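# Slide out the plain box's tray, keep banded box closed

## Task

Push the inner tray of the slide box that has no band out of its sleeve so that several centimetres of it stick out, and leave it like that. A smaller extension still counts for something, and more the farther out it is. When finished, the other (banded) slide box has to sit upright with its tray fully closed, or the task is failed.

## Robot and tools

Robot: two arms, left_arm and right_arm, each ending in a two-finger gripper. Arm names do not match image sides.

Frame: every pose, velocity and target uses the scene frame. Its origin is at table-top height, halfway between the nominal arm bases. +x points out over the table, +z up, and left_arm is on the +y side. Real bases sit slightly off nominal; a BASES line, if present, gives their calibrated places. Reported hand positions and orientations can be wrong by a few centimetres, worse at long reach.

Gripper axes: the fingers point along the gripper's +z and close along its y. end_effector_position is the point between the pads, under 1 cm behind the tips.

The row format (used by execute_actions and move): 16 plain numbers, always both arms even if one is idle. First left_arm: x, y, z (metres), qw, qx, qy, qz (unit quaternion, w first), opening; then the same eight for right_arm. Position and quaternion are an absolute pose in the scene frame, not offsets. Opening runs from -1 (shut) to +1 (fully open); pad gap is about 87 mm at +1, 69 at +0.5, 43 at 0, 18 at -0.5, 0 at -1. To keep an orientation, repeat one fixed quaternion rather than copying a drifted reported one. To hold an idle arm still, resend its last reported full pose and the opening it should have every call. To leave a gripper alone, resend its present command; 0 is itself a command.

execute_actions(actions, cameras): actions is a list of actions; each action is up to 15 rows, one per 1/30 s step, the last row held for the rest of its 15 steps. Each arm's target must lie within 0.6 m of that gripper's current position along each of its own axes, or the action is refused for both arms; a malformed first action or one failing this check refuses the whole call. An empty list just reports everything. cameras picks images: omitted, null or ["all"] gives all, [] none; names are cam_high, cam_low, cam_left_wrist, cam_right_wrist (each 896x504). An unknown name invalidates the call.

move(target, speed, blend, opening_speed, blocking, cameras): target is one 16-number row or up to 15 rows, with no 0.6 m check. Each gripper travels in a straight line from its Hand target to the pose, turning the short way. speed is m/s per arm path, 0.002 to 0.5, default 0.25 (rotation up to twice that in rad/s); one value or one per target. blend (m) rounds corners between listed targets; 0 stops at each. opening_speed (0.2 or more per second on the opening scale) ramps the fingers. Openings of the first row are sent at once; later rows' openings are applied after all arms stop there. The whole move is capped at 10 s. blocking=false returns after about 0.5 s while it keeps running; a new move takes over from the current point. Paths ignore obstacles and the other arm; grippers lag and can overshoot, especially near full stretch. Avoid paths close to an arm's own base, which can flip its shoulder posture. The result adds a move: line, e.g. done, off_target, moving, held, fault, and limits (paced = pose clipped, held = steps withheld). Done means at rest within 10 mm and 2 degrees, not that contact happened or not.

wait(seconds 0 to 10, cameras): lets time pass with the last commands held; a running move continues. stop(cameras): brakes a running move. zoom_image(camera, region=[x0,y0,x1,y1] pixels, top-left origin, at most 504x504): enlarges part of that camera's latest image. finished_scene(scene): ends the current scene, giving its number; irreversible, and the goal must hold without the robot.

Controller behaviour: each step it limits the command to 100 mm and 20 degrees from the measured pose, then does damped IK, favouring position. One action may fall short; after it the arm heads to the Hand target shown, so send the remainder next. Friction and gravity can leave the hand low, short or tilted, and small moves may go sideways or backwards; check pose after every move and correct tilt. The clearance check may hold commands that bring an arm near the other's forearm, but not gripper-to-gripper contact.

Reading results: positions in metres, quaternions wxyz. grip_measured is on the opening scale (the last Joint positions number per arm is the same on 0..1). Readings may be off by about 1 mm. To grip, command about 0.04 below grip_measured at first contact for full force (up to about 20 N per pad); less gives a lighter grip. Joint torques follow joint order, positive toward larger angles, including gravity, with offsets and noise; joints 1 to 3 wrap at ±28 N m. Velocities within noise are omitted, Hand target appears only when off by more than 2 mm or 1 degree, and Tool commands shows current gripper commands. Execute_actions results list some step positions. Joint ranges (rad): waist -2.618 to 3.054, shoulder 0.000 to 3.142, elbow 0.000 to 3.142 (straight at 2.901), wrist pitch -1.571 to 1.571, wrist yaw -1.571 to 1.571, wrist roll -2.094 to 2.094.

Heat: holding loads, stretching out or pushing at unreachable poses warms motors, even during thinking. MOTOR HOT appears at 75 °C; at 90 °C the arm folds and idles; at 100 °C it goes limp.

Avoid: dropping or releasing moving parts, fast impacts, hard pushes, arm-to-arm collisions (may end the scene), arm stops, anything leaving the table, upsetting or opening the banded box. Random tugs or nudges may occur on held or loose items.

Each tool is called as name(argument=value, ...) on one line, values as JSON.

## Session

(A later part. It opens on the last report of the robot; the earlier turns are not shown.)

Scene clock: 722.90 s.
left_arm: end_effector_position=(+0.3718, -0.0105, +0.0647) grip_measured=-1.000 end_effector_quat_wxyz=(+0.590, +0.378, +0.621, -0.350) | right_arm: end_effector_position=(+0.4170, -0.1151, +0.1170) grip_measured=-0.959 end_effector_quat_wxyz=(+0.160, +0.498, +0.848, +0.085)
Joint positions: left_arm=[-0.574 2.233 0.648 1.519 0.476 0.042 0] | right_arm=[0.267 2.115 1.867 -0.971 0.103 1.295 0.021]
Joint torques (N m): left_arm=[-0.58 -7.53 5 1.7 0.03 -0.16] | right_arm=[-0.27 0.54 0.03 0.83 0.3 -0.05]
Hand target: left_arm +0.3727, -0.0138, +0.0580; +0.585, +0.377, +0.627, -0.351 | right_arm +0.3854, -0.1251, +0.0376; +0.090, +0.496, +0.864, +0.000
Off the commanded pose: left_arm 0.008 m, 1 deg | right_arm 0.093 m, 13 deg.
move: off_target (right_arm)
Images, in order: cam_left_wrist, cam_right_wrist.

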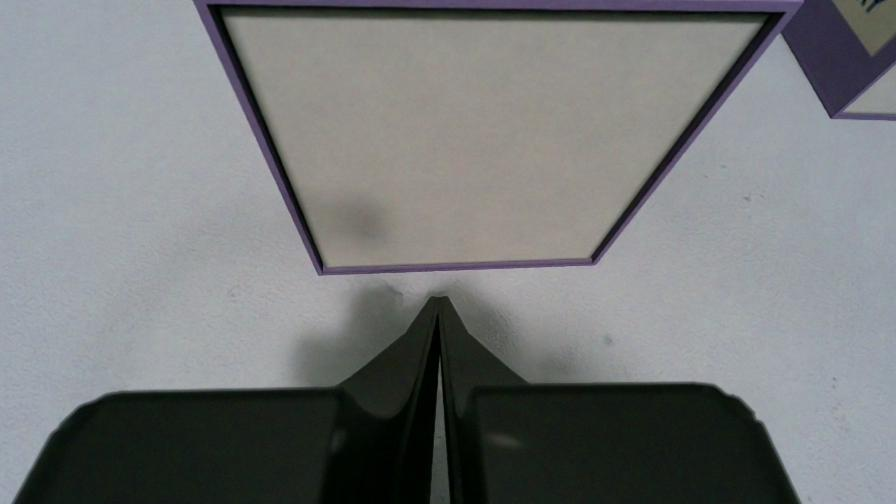

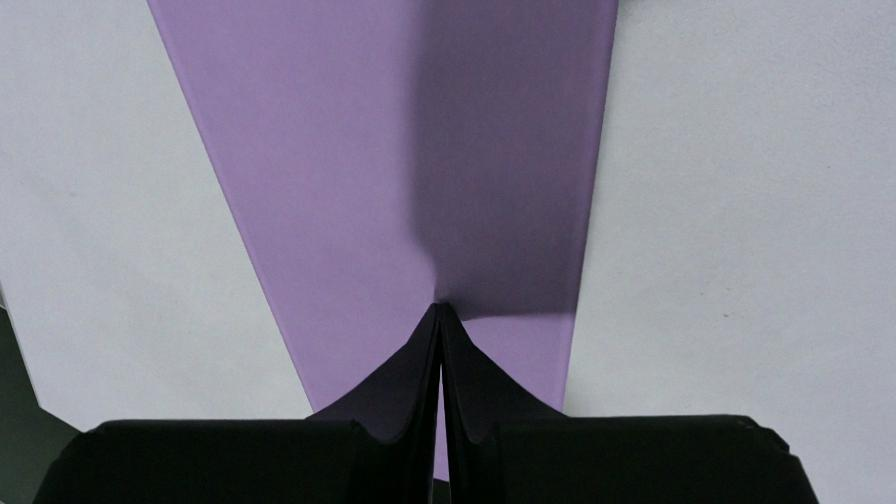

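move(target=[0.400,-0.067,0.056,0.584,0.376,0.626,-0.351,-1, 0.39,-0.120,0.025,0.09,0.497,0.863,-0.0,-1], speed=0.03)

Scene clock: 733.87 s.
left_arm: end_effector_position=(+0.4053, -0.0475, +0.0532) grip_measured=-1.000 end_effector_quat_wxyz=(+0.585, +0.367, +0.642, -0.333) | right_arm: end_effector_position=(+0.4471, -0.1208, +0.1217) grip_measured=-0.959 end_effector_quat_wxyz=(+0.201, +0.508, +0.833, +0.090)
Joint positions: left_arm=[-0.626 2.308 0.858 1.349 0.377 0.038 0] | right_arm=[0.259 2.166 1.945 -0.932 0.156 1.305 0.021]
Joint torques (N m): left_arm=[-2.92 -8.87 7.72 1.93 0.2 -0.17] | right_arm=[0.47 -1.55 1.02 -0.2 -0.18 -0.09]
Hand target: left_arm +0.3991, -0.0660, +0.0562; +0.584, +0.377, +0.627, -0.351 | right_arm +0.3946, -0.1220, +0.0478; +0.092, +0.499, +0.862, +0.001
Off the commanded pose: left_arm 0.020 m, 3 deg | right_arm 0.112 m, 17 deg; position clipped.
move: off_target (left_arm, right_arm); limits=paced

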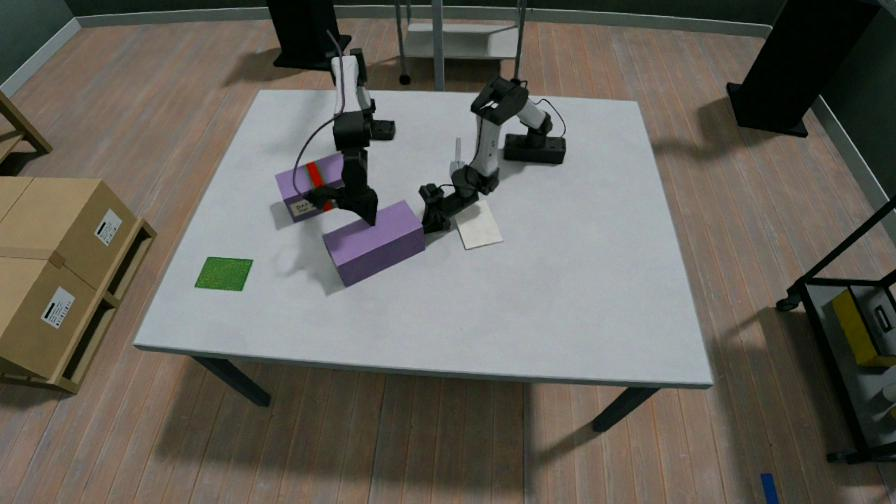

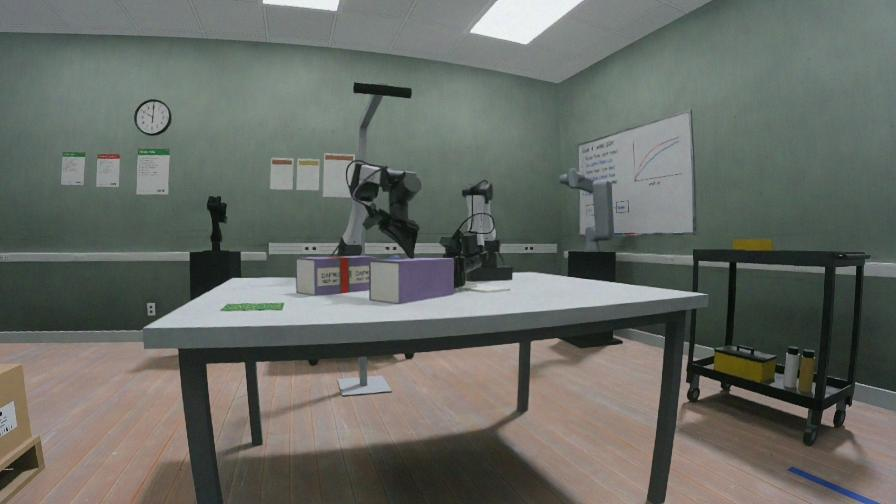

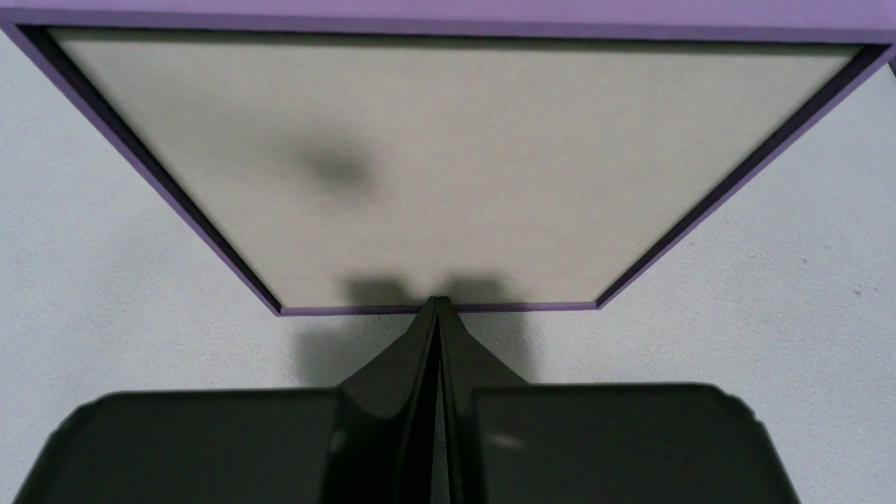

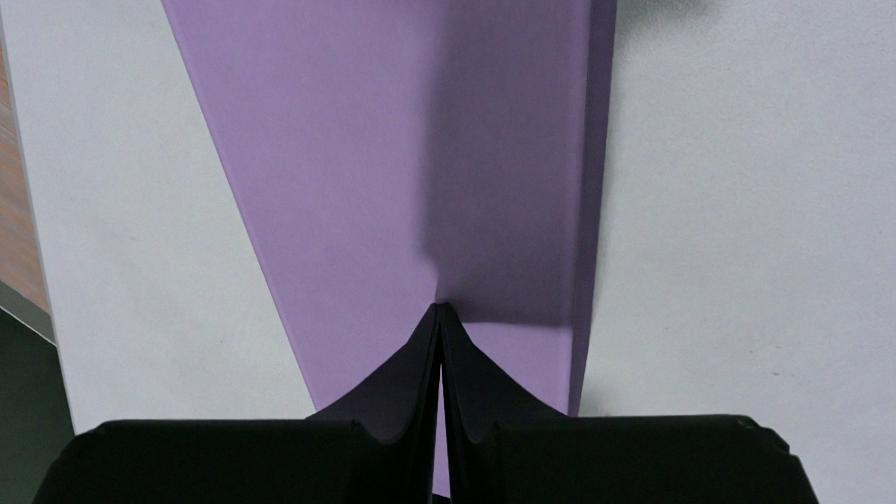

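move(target=[0.412,-0.098,0.056,0.584,0.376,0.626,-0.351,-1, 0.395,-0.105,0.025,0.12,0.502,0.857,0.0,-1], speed=0.03)

Scene clock: 743.97 s.
left_arm: end_effector_position=(+0.4165, -0.0781, +0.0544) grip_measured=-1.000 end_effector_quat_wxyz=(+0.585, +0.369, +0.640, -0.335) | right_arm: end_effector_position=(+0.4682, -0.1367, +0.1228) grip_measured=-0.959 end_effector_quat_wxyz=(+0.250, +0.531, +0.807, +0.065)
Joint positions: left_arm=[-0.668 2.352 0.987 1.267 0.343 0.035 0] | right_arm=[0.259 2.199 1.989 -0.909 0.272 1.344 0.021]
Joint torques (N m): left_arm=[-2.77 -9.32 8.73 1.82 0.18 -0.14] | right_arm=[2.35 -3.32 2.13 -0.42 -0.73 -0.11]
Hand target: left_arm +0.4108, -0.0969, +0.0563; +0.584, +0.376, +0.627, -0.351 | right_arm +0.4105, -0.1158, +0.0565; +0.125, +0.506, +0.853, +0.002
Off the commanded pose: left_arm 0.020 m, 3 deg | right_arm 0.126 m, 18 deg; position clipped.
move: off_target (left_arm, right_arm); limits=paced

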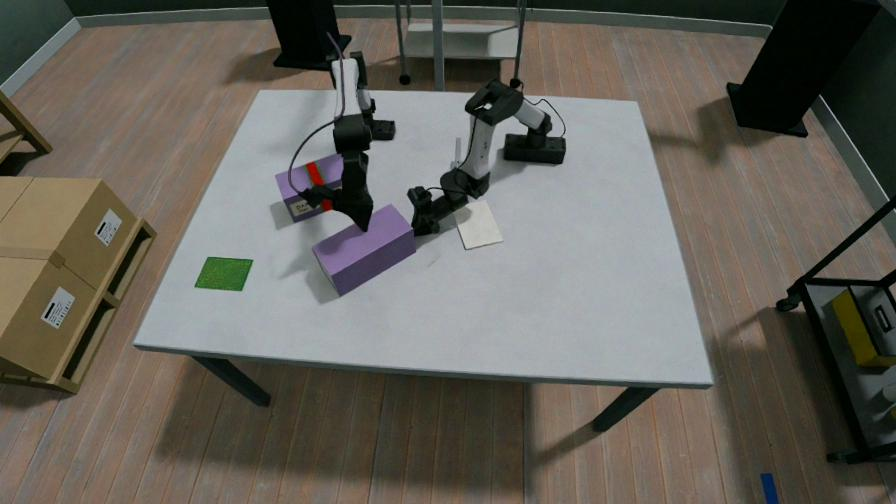

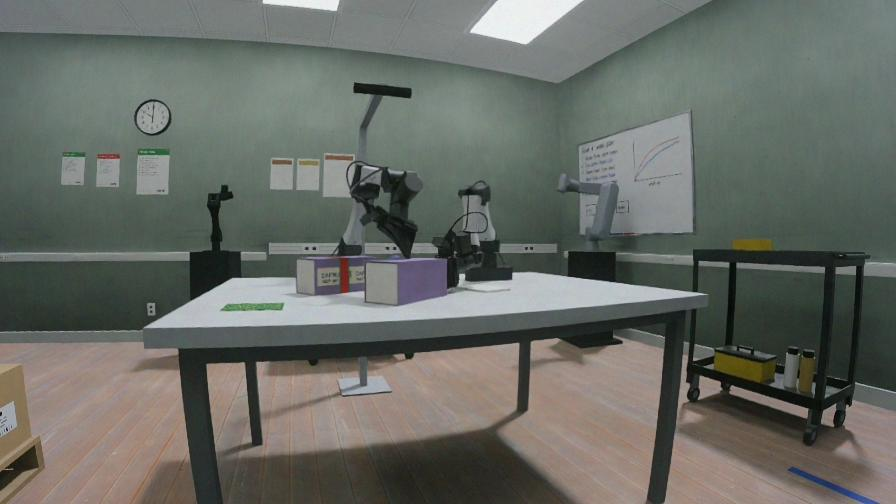

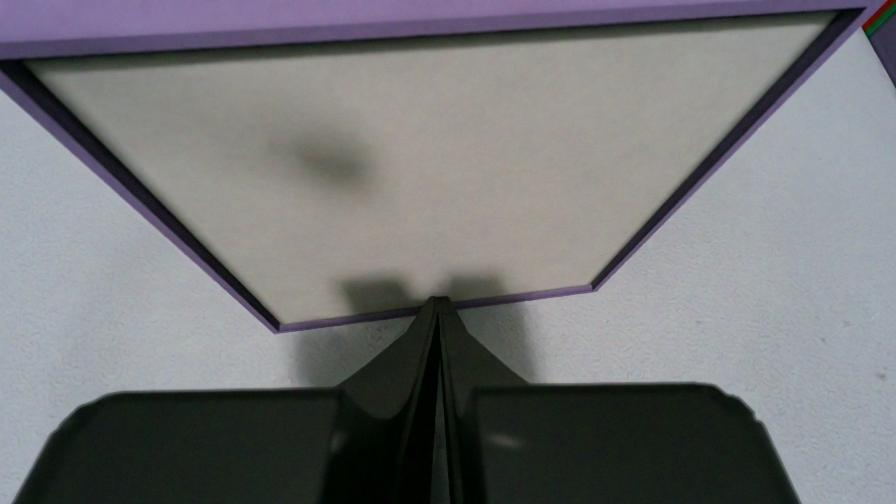

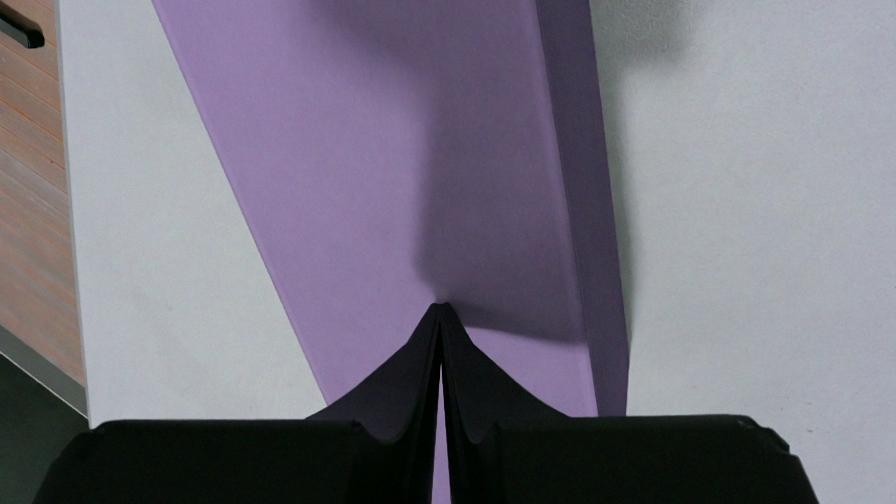

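zoom_image(camera="cam_high", region=[290, 170, 480, 310])

zoom_image(camera="cam_low", region=[340, 150, 520, 320])

zoom_image(camera="cam_left_wrist", region=[260, 200, 640, 414])

Scaled by 2.653 from the camera's 896x504 image, which has a finer 1280x720 frame.

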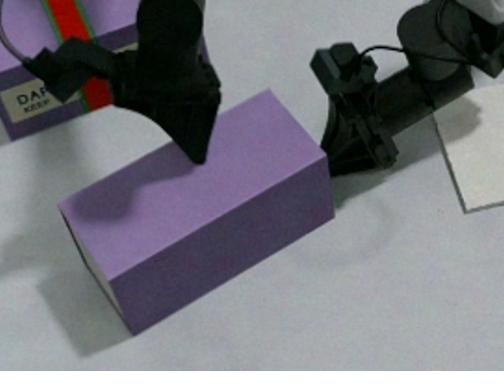

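Scaled by 2.800 from the camera's 896x504 image, which has a finer 1280x720 frame.

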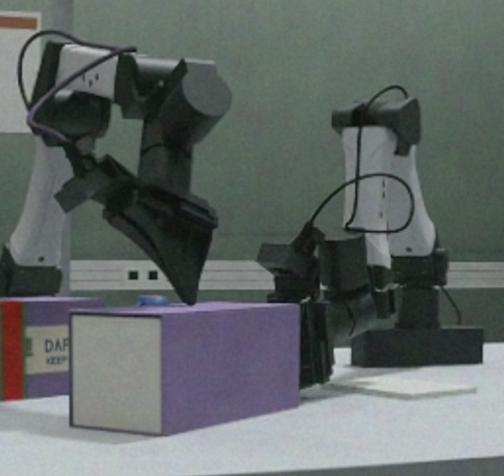

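Scaled by 1.326 from the camera's 896x504 image, which has a finer 1280x720 frame.

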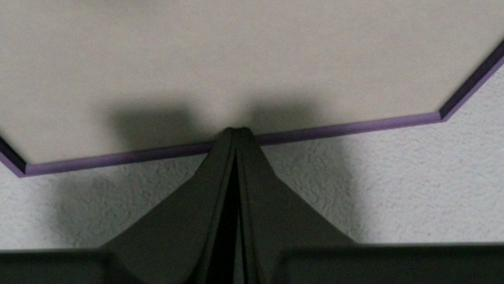

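move(target=[[0.385,-0.035,0.060,0.584,0.376,0.626,-0.351,-1, 0.42,-0.125,0.045,0.12,0.502,0.857,0.0,-1],[0.385,-0.025,0.10,0.594,0.35,0.638,-0.325,-1, 0.425,-0.125,0.045,0.12,0.502,0.857,0.0,-1]], speed=0.06)

Scene clock: 785.40 s.
left_arm: end_effector_position=(+0.3872, -0.0247, +0.0885) grip_measured=-1.000 end_effector_quat_wxyz=(+0.592, +0.356, +0.646, -0.325) | right_arm: end_effector_position=(+0.4688, -0.1367, +0.1226) grip_measured=-0.959 end_effector_quat_wxyz=(+0.234, +0.522, +0.818, +0.060)
Joint positions: left_arm=[-0.62 2.119 0.709 1.317 0.353 0.033 0] | right_arm=[0.251 2.239 2.065 -0.973 0.248 1.317 0.021]
Joint torques (N m): left_arm=[-0.5 -13.29 3.54 1.73 0.08 -0.06] | right_arm=[0.31 -2.78 1.98 0 -0.6 -0.17]
Hand target: left_arm +0.3851, -0.0251, +0.0998; +0.598, +0.352, +0.642, -0.327 | right_arm +0.4233, -0.1272, +0.0545; +0.123, +0.506, +0.854, +0.002
Off the commanded pose: left_arm 0.012 m, 1 deg | right_arm 0.090 m, 16 deg.
move: off_target (left_arm, right_arm)

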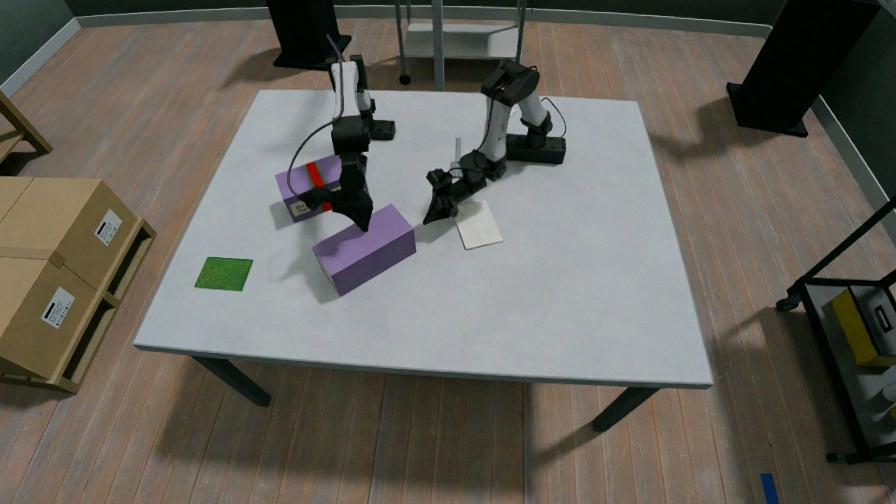

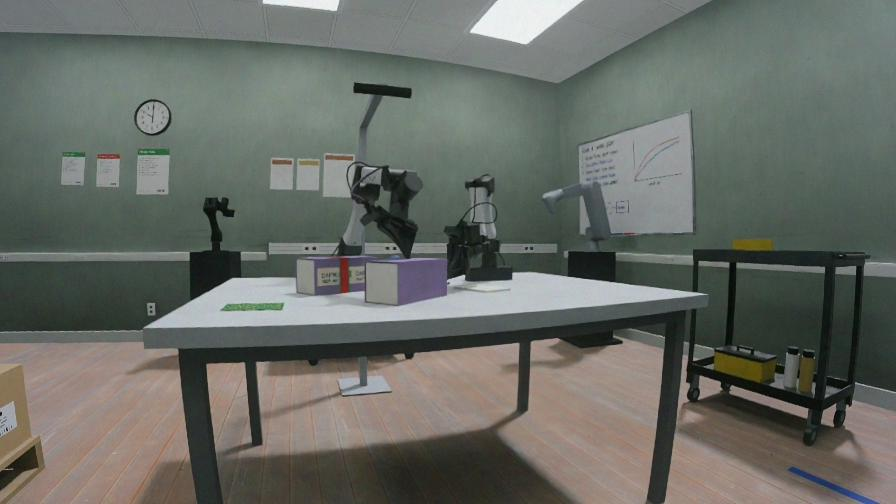

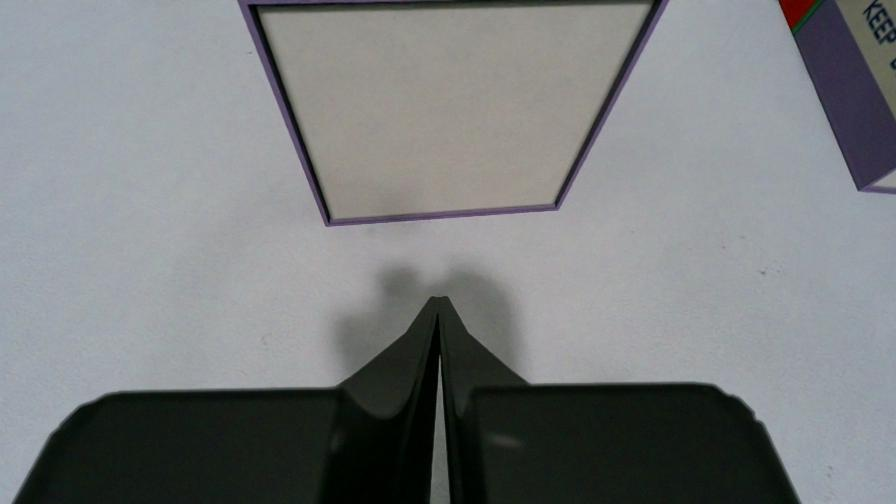

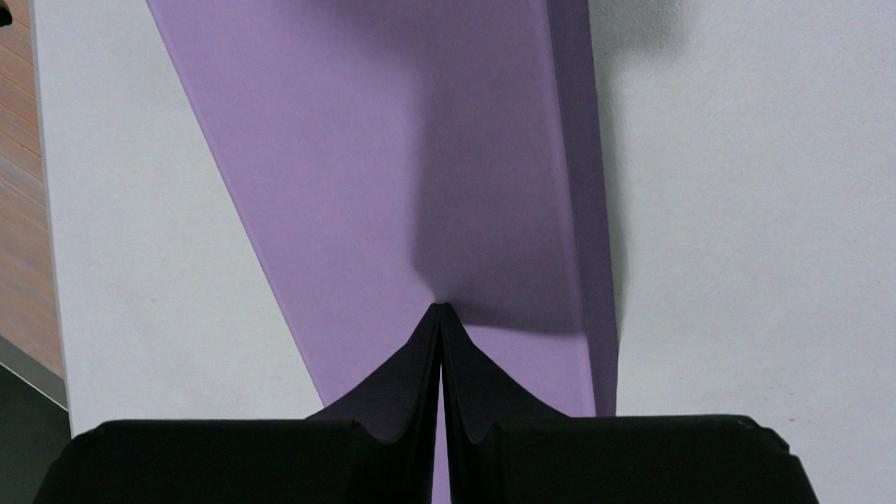

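move(target=[[0.386,-0.034,0.095,0.625,0.315,0.646,-0.304,-1, 0.425,-0.125,0.042,0.12,0.502,0.857,0.0,-1],[0.420,-0.079,0.093,0.625,0.315,0.646,-0.304,-1, 0.425,-0.125,0.04,0.12,0.502,0.857,0.0,-1]], speed=0.05, cameras=["cam_left_wrist","cam_right_wrist","cam_high"])

Scene clock: 801.53 s.
left_arm: end_effector_position=(+0.4180, -0.0727, +0.0993) grip_measured=-1.000 end_effector_quat_wxyz=(+0.628, +0.317, +0.643, -0.303) | right_arm: end_effector_position=(+0.4689, -0.1367, +0.1226) grip_measured=-0.959 end_effector_quat_wxyz=(+0.233, +0.522, +0.818, +0.061)
Joint positions: left_arm=[-0.713 2.225 0.92 1.279 0.163 0.013 0] | right_arm=[0.25 2.24 2.066 -0.974 0.245 1.316 0.021]
Joint torques (N m): left_arm=[-0.64 -8.7 7.51 1.74 -0.01 -0.12] | right_arm=[0.39 -2.71 0.72 0.16 -0.57 -0.17]
Hand target: left_arm +0.4195, -0.0787, +0.0930; +0.625, +0.315, +0.646, -0.304 | right_arm +0.4227, -0.1275, +0.0501; +0.122, +0.506, +0.854, +0.001
Off the commanded pose: left_arm 0.009 m, 1 deg | right_arm 0.094 m, 16 deg.
move: off_target (right_arm)
Images, in order: cam_high, cam_left_wrist, cam_right_wrist.

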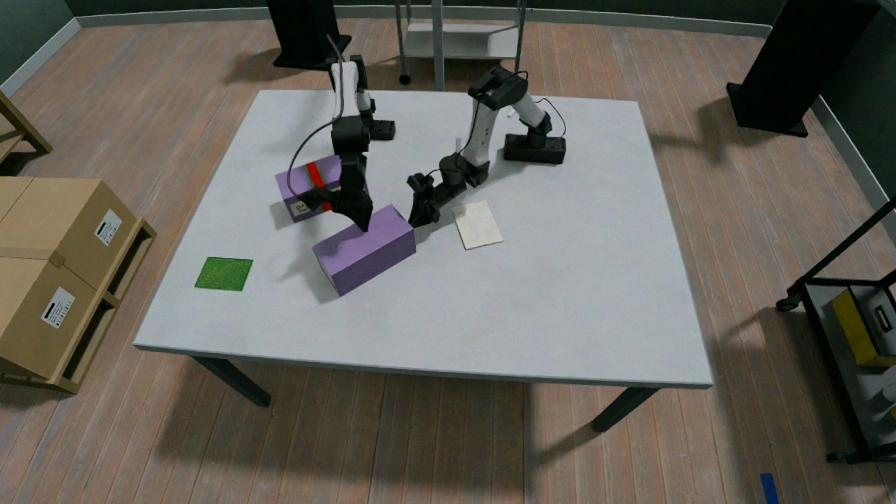

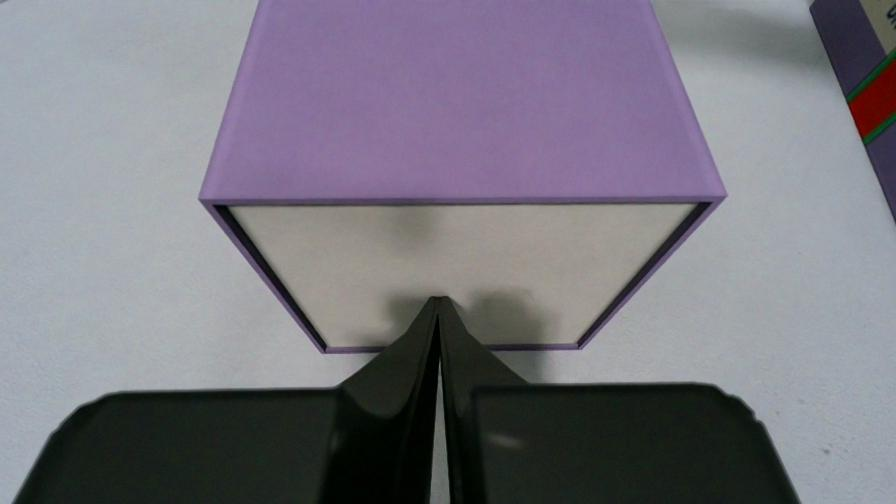

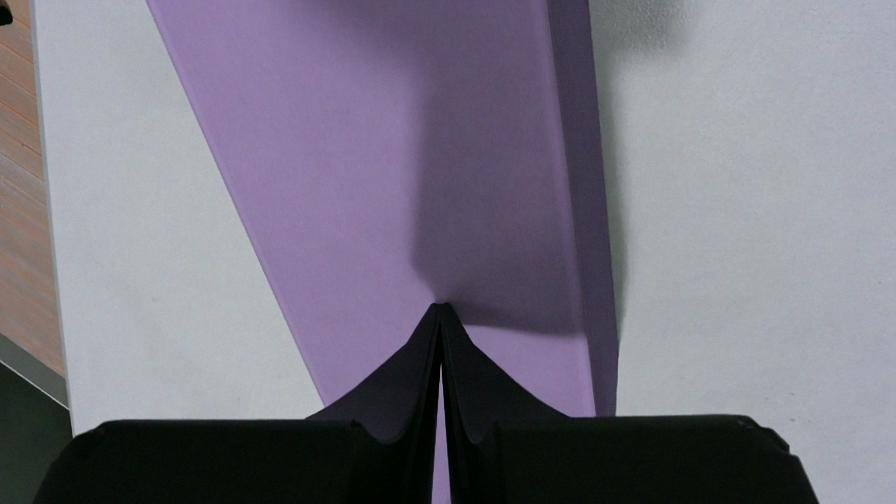

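move(target=[0.447,-0.113,0.088,0.625,0.315,0.646,-0.304,-1, 0.43,-0.125,0.04,0.12,0.502,0.857,0.0,-1], speed=0.04)

Scene clock: 809.23 s.
left_arm: end_effector_position=(+0.4495, -0.0965, +0.0930) grip_measured=-1.000 end_effector_quat_wxyz=(+0.630, +0.309, +0.649, -0.294) | right_arm: end_effector_position=(+0.4847, -0.1426, +0.1228) grip_measured=-0.959 end_effector_quat_wxyz=(+0.248, +0.528, +0.809, +0.068)
Joint positions: left_arm=[-0.715 2.322 1.107 1.181 0.134 0.012 0] | right_arm=[0.236 2.271 2.105 -0.948 0.254 1.316 0.021]
Joint torques (N m): left_arm=[-2.07 -9.16 9.85 1.68 0.11 -0.11] | right_arm=[1.18 -3.26 1.91 -0.32 -0.66 -0.21]
Hand target: left_arm +0.4459, -0.1121, +0.0883; +0.625, +0.315, +0.646, -0.304 | right_arm +0.4302, -0.1281, +0.0518; +0.124, +0.506, +0.853, +0.003
Off the commanded pose: left_arm 0.017 m, 2 deg | right_arm 0.101 m, 18 deg; position clipped.
move: off_target (left_arm, right_arm); limits=paced

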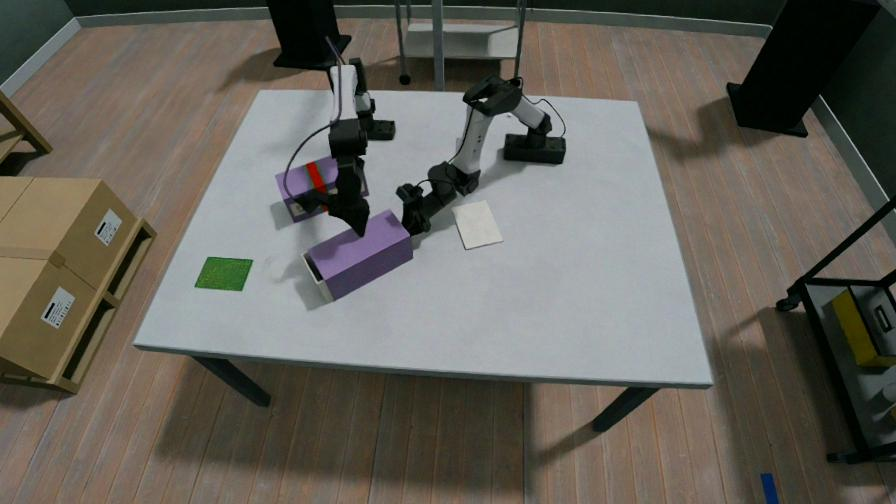

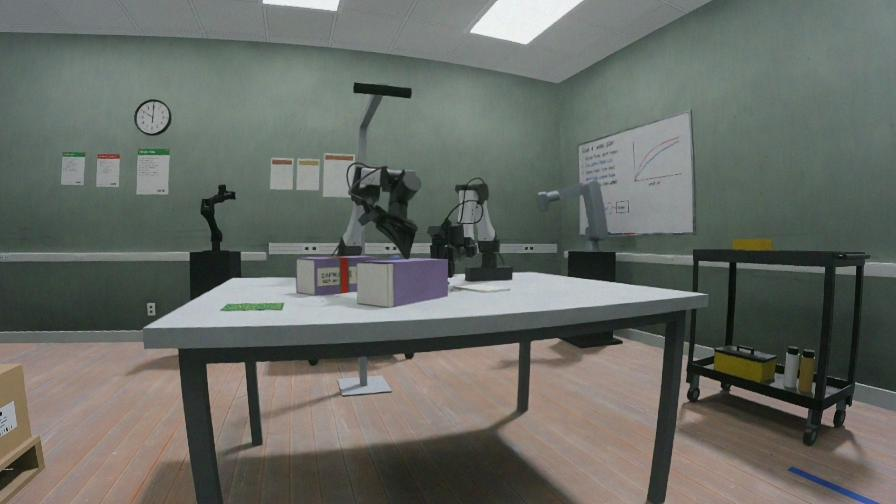

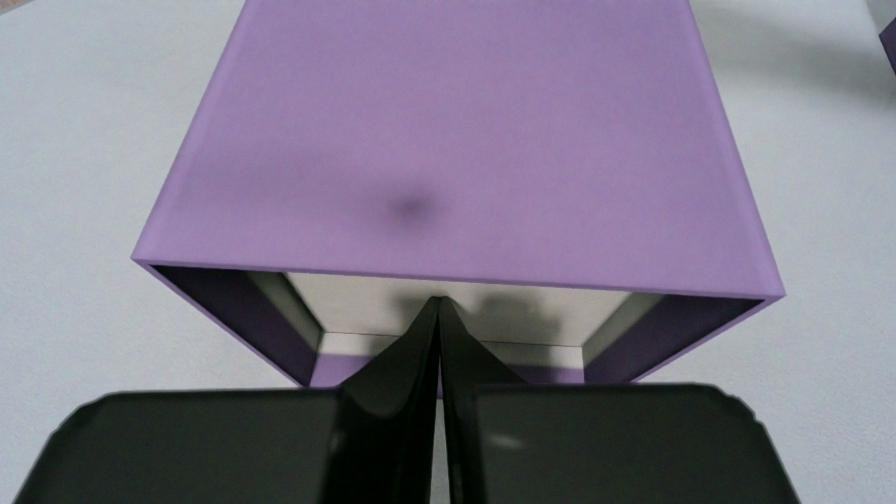

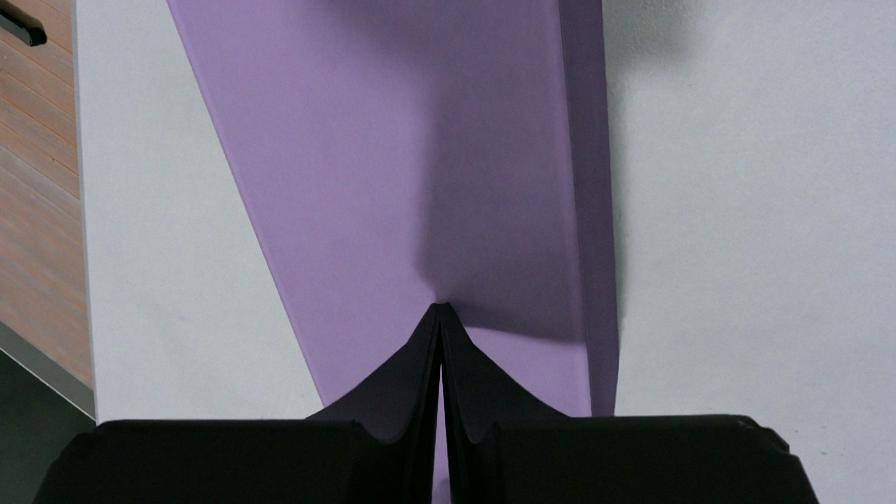

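move(target=[0.470,-0.147,0.086,0.625,0.315,0.646,-0.304,-1, 0.435,-0.12,0.04,0.13,0.51,0.85,0.0,-1], speed=0.04)

Scene clock: 816.80 s.
left_arm: end_effector_position=(+0.4758, -0.1265, +0.0859) grip_measured=-1.000 end_effector_quat_wxyz=(+0.626, +0.307, +0.657, -0.288) | right_arm: end_effector_position=(+0.4978, -0.1445, +0.1233) grip_measured=-0.959 end_effector_quat_wxyz=(+0.262, +0.537, +0.799, +0.067)
Joint positions: left_arm=[-0.729 2.424 1.317 1.055 0.108 0.012 0] | right_arm=[0.236 2.31 2.165 -0.949 0.28 1.335 0.021]
Joint torques (N m): left_arm=[-2.56 -10.78 10.28 1.84 0.2 -0.13] | right_arm=[1.83 -4.34 2.58 -0.53 -0.71 -0.13]
Hand target: left_arm +0.4687, -0.1456, +0.0864; +0.625, +0.315, +0.646, -0.304 | right_arm +0.4407, -0.1251, +0.0565; +0.137, +0.515, +0.846, +0.004
Off the commanded pose: left_arm 0.021 m, 2 deg | right_arm 0.107 m, 18 deg; position clipped.
move: off_target (left_arm, right_arm); limits=paced

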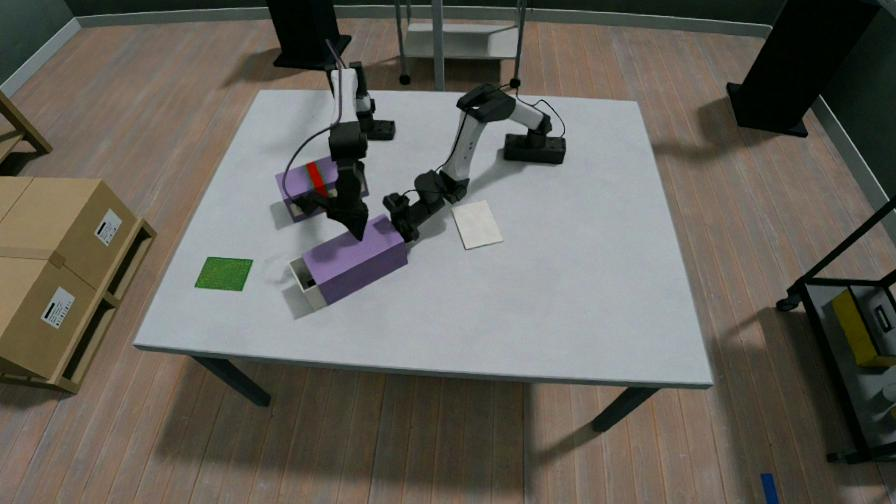

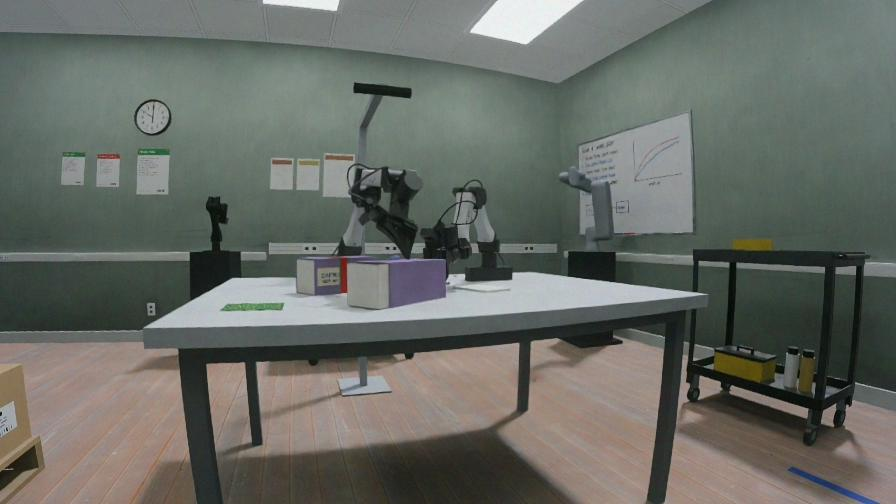

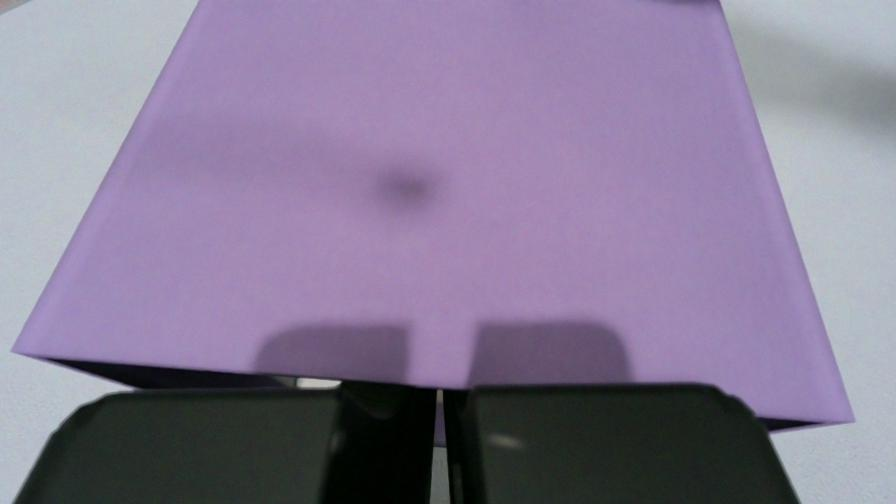

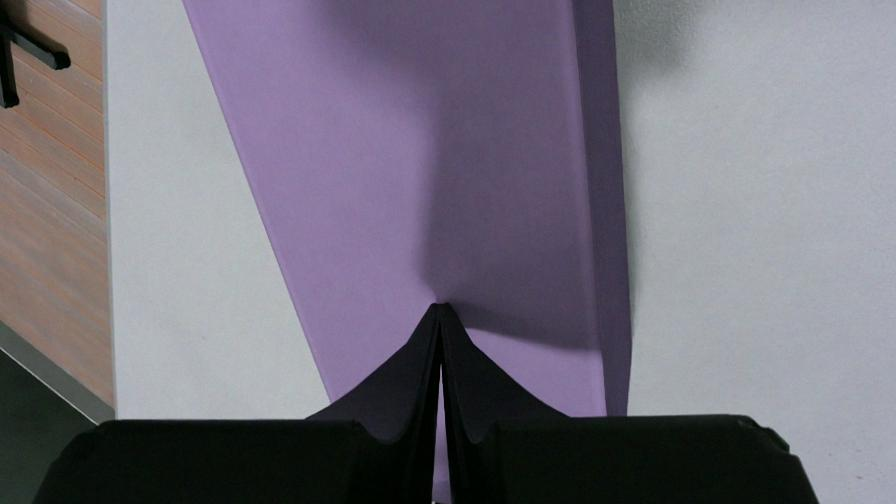

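move(target=[0.478,-0.158,0.086,0.625,0.315,0.646,-0.304,-1, 0.435,-0.11,0.04,0.13,0.51,0.85,0.0,-1], speed=0.04, cameras=["cam_high","cam_left_wrist"])

zoom_image(camera="cam_high", region=[270, 170, 460, 320])

Scene clock: 830.77 s.
left_arm: end_effector_position=(+0.4768, -0.1283, +0.0859) grip_measured=-1.000 end_effector_quat_wxyz=(+0.625, +0.307, +0.657, -0.288) | right_arm: end_effector_position=(+0.5008, -0.1457, +0.1265) grip_measured=-0.959 end_effector_quat_wxyz=(+0.269, +0.540, +0.795, +0.070)
Joint positions: left_arm=[-0.73 2.428 1.328 1.048 0.107 0.012 0] | right_arm=[0.235 2.308 2.168 -0.941 0.288 1.34 0.021]
Joint torques (N m): left_arm=[0.08 -14.08 5.96 1.85 0.1 -0.06] | right_arm=[-0.59 -10.77 5.75 1.2 0.08 0]
Hand target: left_arm +0.4765, -0.1280, +0.0859; +0.625, +0.308, +0.657, -0.288 | right_arm +0.4978, -0.1443, +0.1238; +0.262, +0.539, +0.798, +0.068
Off the commanded pose: left_arm 0.030 m, 2 deg | right_arm 0.114 m, 19 deg.
move: held (left_arm, right_arm; a check stopped the path); limits=held
pose unreachable (left arm): on one or more control steps of this call, first in action 0 (counted from 0), this arm could not follow its commanded pose, so it was not sent that pose on those steps. It may still have moved: this result reports where it is.
cause: moving toward the commanded pose would bring a part of the arm too close to another arm (this arm's wrist camera and the right arm's wrist (the part past joint 5), at the place that arm was heading or pushing toward when its own hold began).
pose unreachable (right arm): on one or more control steps of this call, first in action 0 (counted from 0), this arm could not follow its commanded pose, so it was not sent that pose on those steps. It may still have moved: this result reports where it is.
cause: moving toward the commanded pose would bring a part of the arm too close to another arm (this arm's wrist (the part past joint 5) and the left arm's wrist camera, along the way the arms are being sent, or toward where that arm still pushes).
Images, in order: cam_high, cam_left_wrist.

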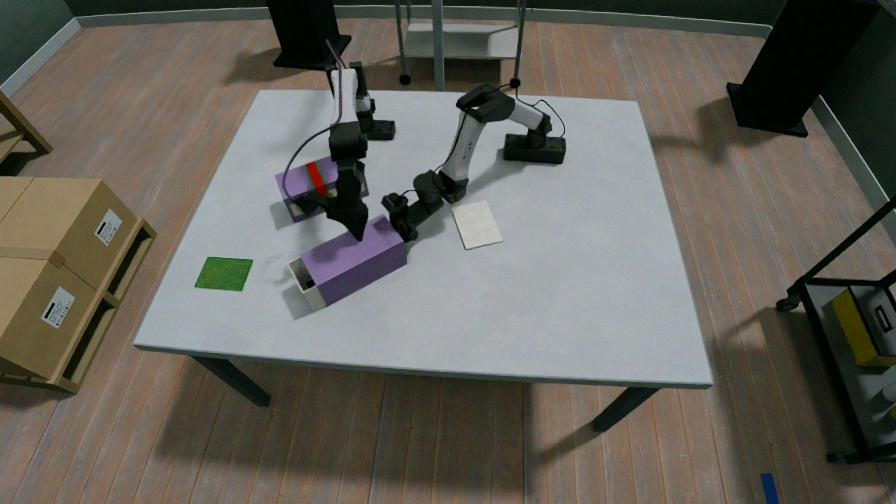

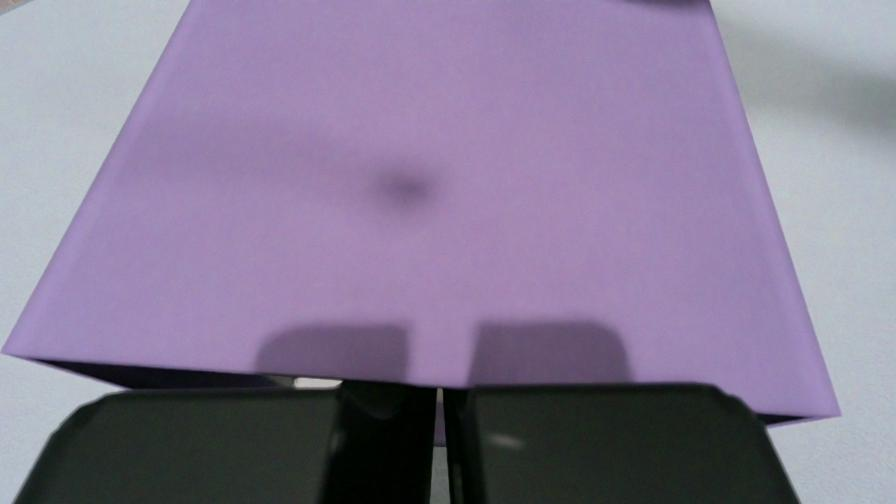

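Scaled by 2.653 from the camera's 896x504 image, which has a finer 1280x720 frame.

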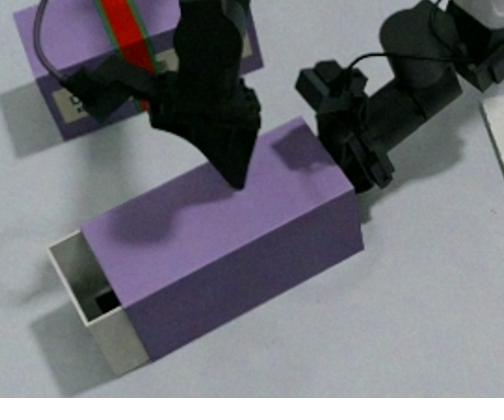

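move(target=[[0.4765,-0.128,0.0859,0.625,0.308,0.657,-0.288,-1, 0.508,-0.155,0.165,0.25,0.53,0.80,0.05,-1],[0.4765,-0.128,0.0859,0.625,0.308,0.657,-0.288,-1, 0.525,-0.192,0.15,0.16,0.45,0.876,0.0,-1],[0.4765,-0.128,0.0859,0.625,0.308,0.657,-0.288,-1, 0.52,-0.188,0.11,0.16,0.45,0.876,0.0,-1]], speed=0.07)

Scene clock: 852.67 s.
left_arm: end_effector_position=(+0.4768, -0.1283, +0.0859) grip_measured=-1.000 end_effector_quat_wxyz=(+0.625, +0.307, +0.657, -0.288) | right_arm: end_effector_position=(+0.5183, -0.1922, +0.1265) grip_measured=-0.959 end_effector_quat_wxyz=(+0.231, +0.451, +0.861, +0.040)
Joint positions: left_arm=[-0.73 2.428 1.328 1.048 0.107 0.012 0] | right_arm=[0.125 2.656 2.855 -1.332 0.188 1.032 0.021]
Joint torques (N m): left_arm=[0.08 -14.24 5.76 1.82 0.1 -0.04] | right_arm=[-0.44 -9.03 6.24 1.27 -0.01 0.01]
Hand target: left_arm +0.4764, -0.1281, +0.0859; +0.625, +0.308, +0.657, -0.288 | right_arm +0.5188, -0.1882, +0.1099; +0.218, +0.449, +0.866, +0.038
Off the commanded pose: left_arm 0.000 m, 0 deg | right_arm 0.017 m, 10 deg.
elbow stopped short (right arm): the move would have taken joint 3 (elbow) straighter than the controller allows.
move: off_target (right_arm)

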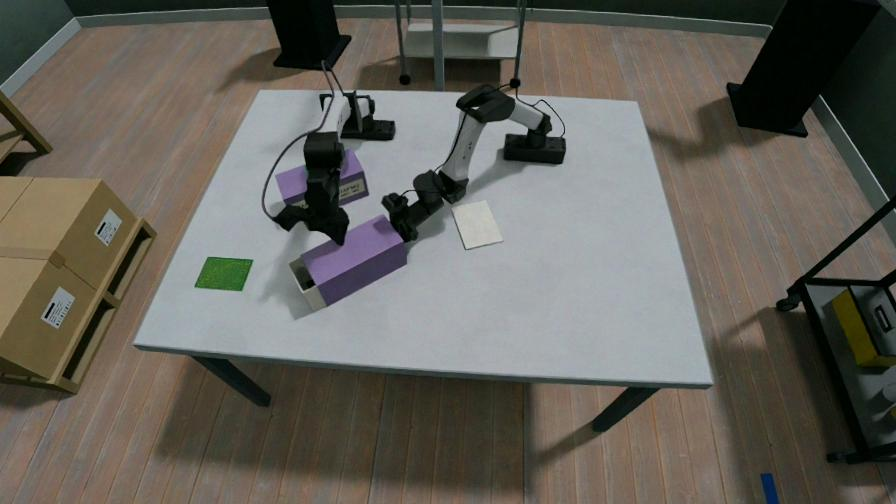

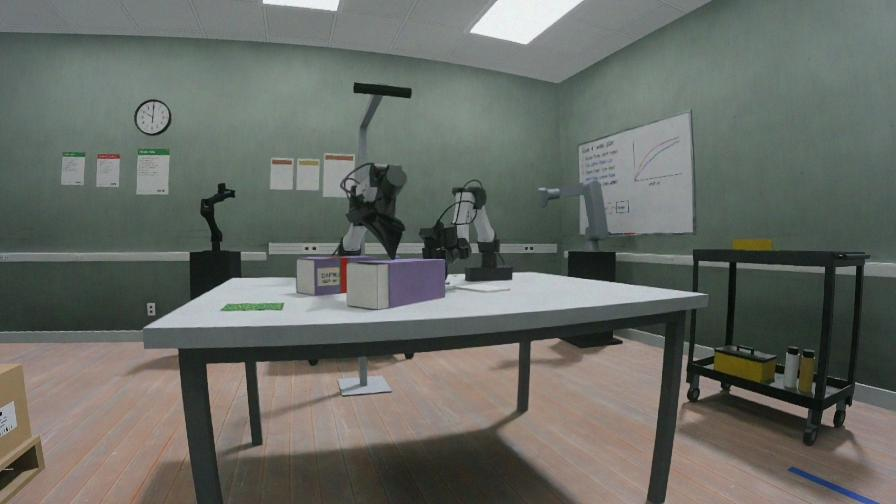

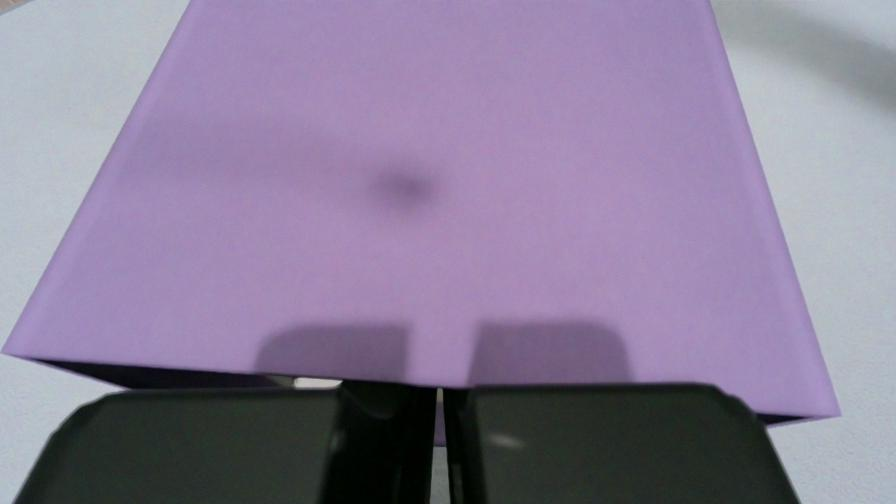

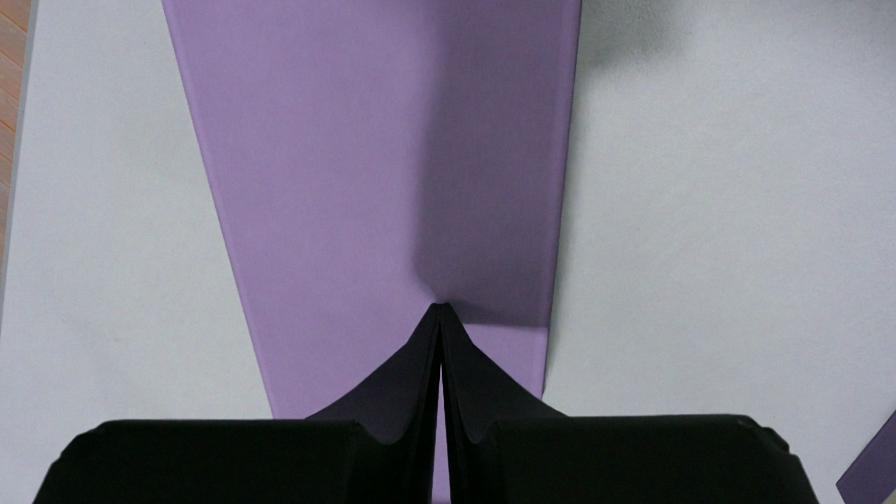

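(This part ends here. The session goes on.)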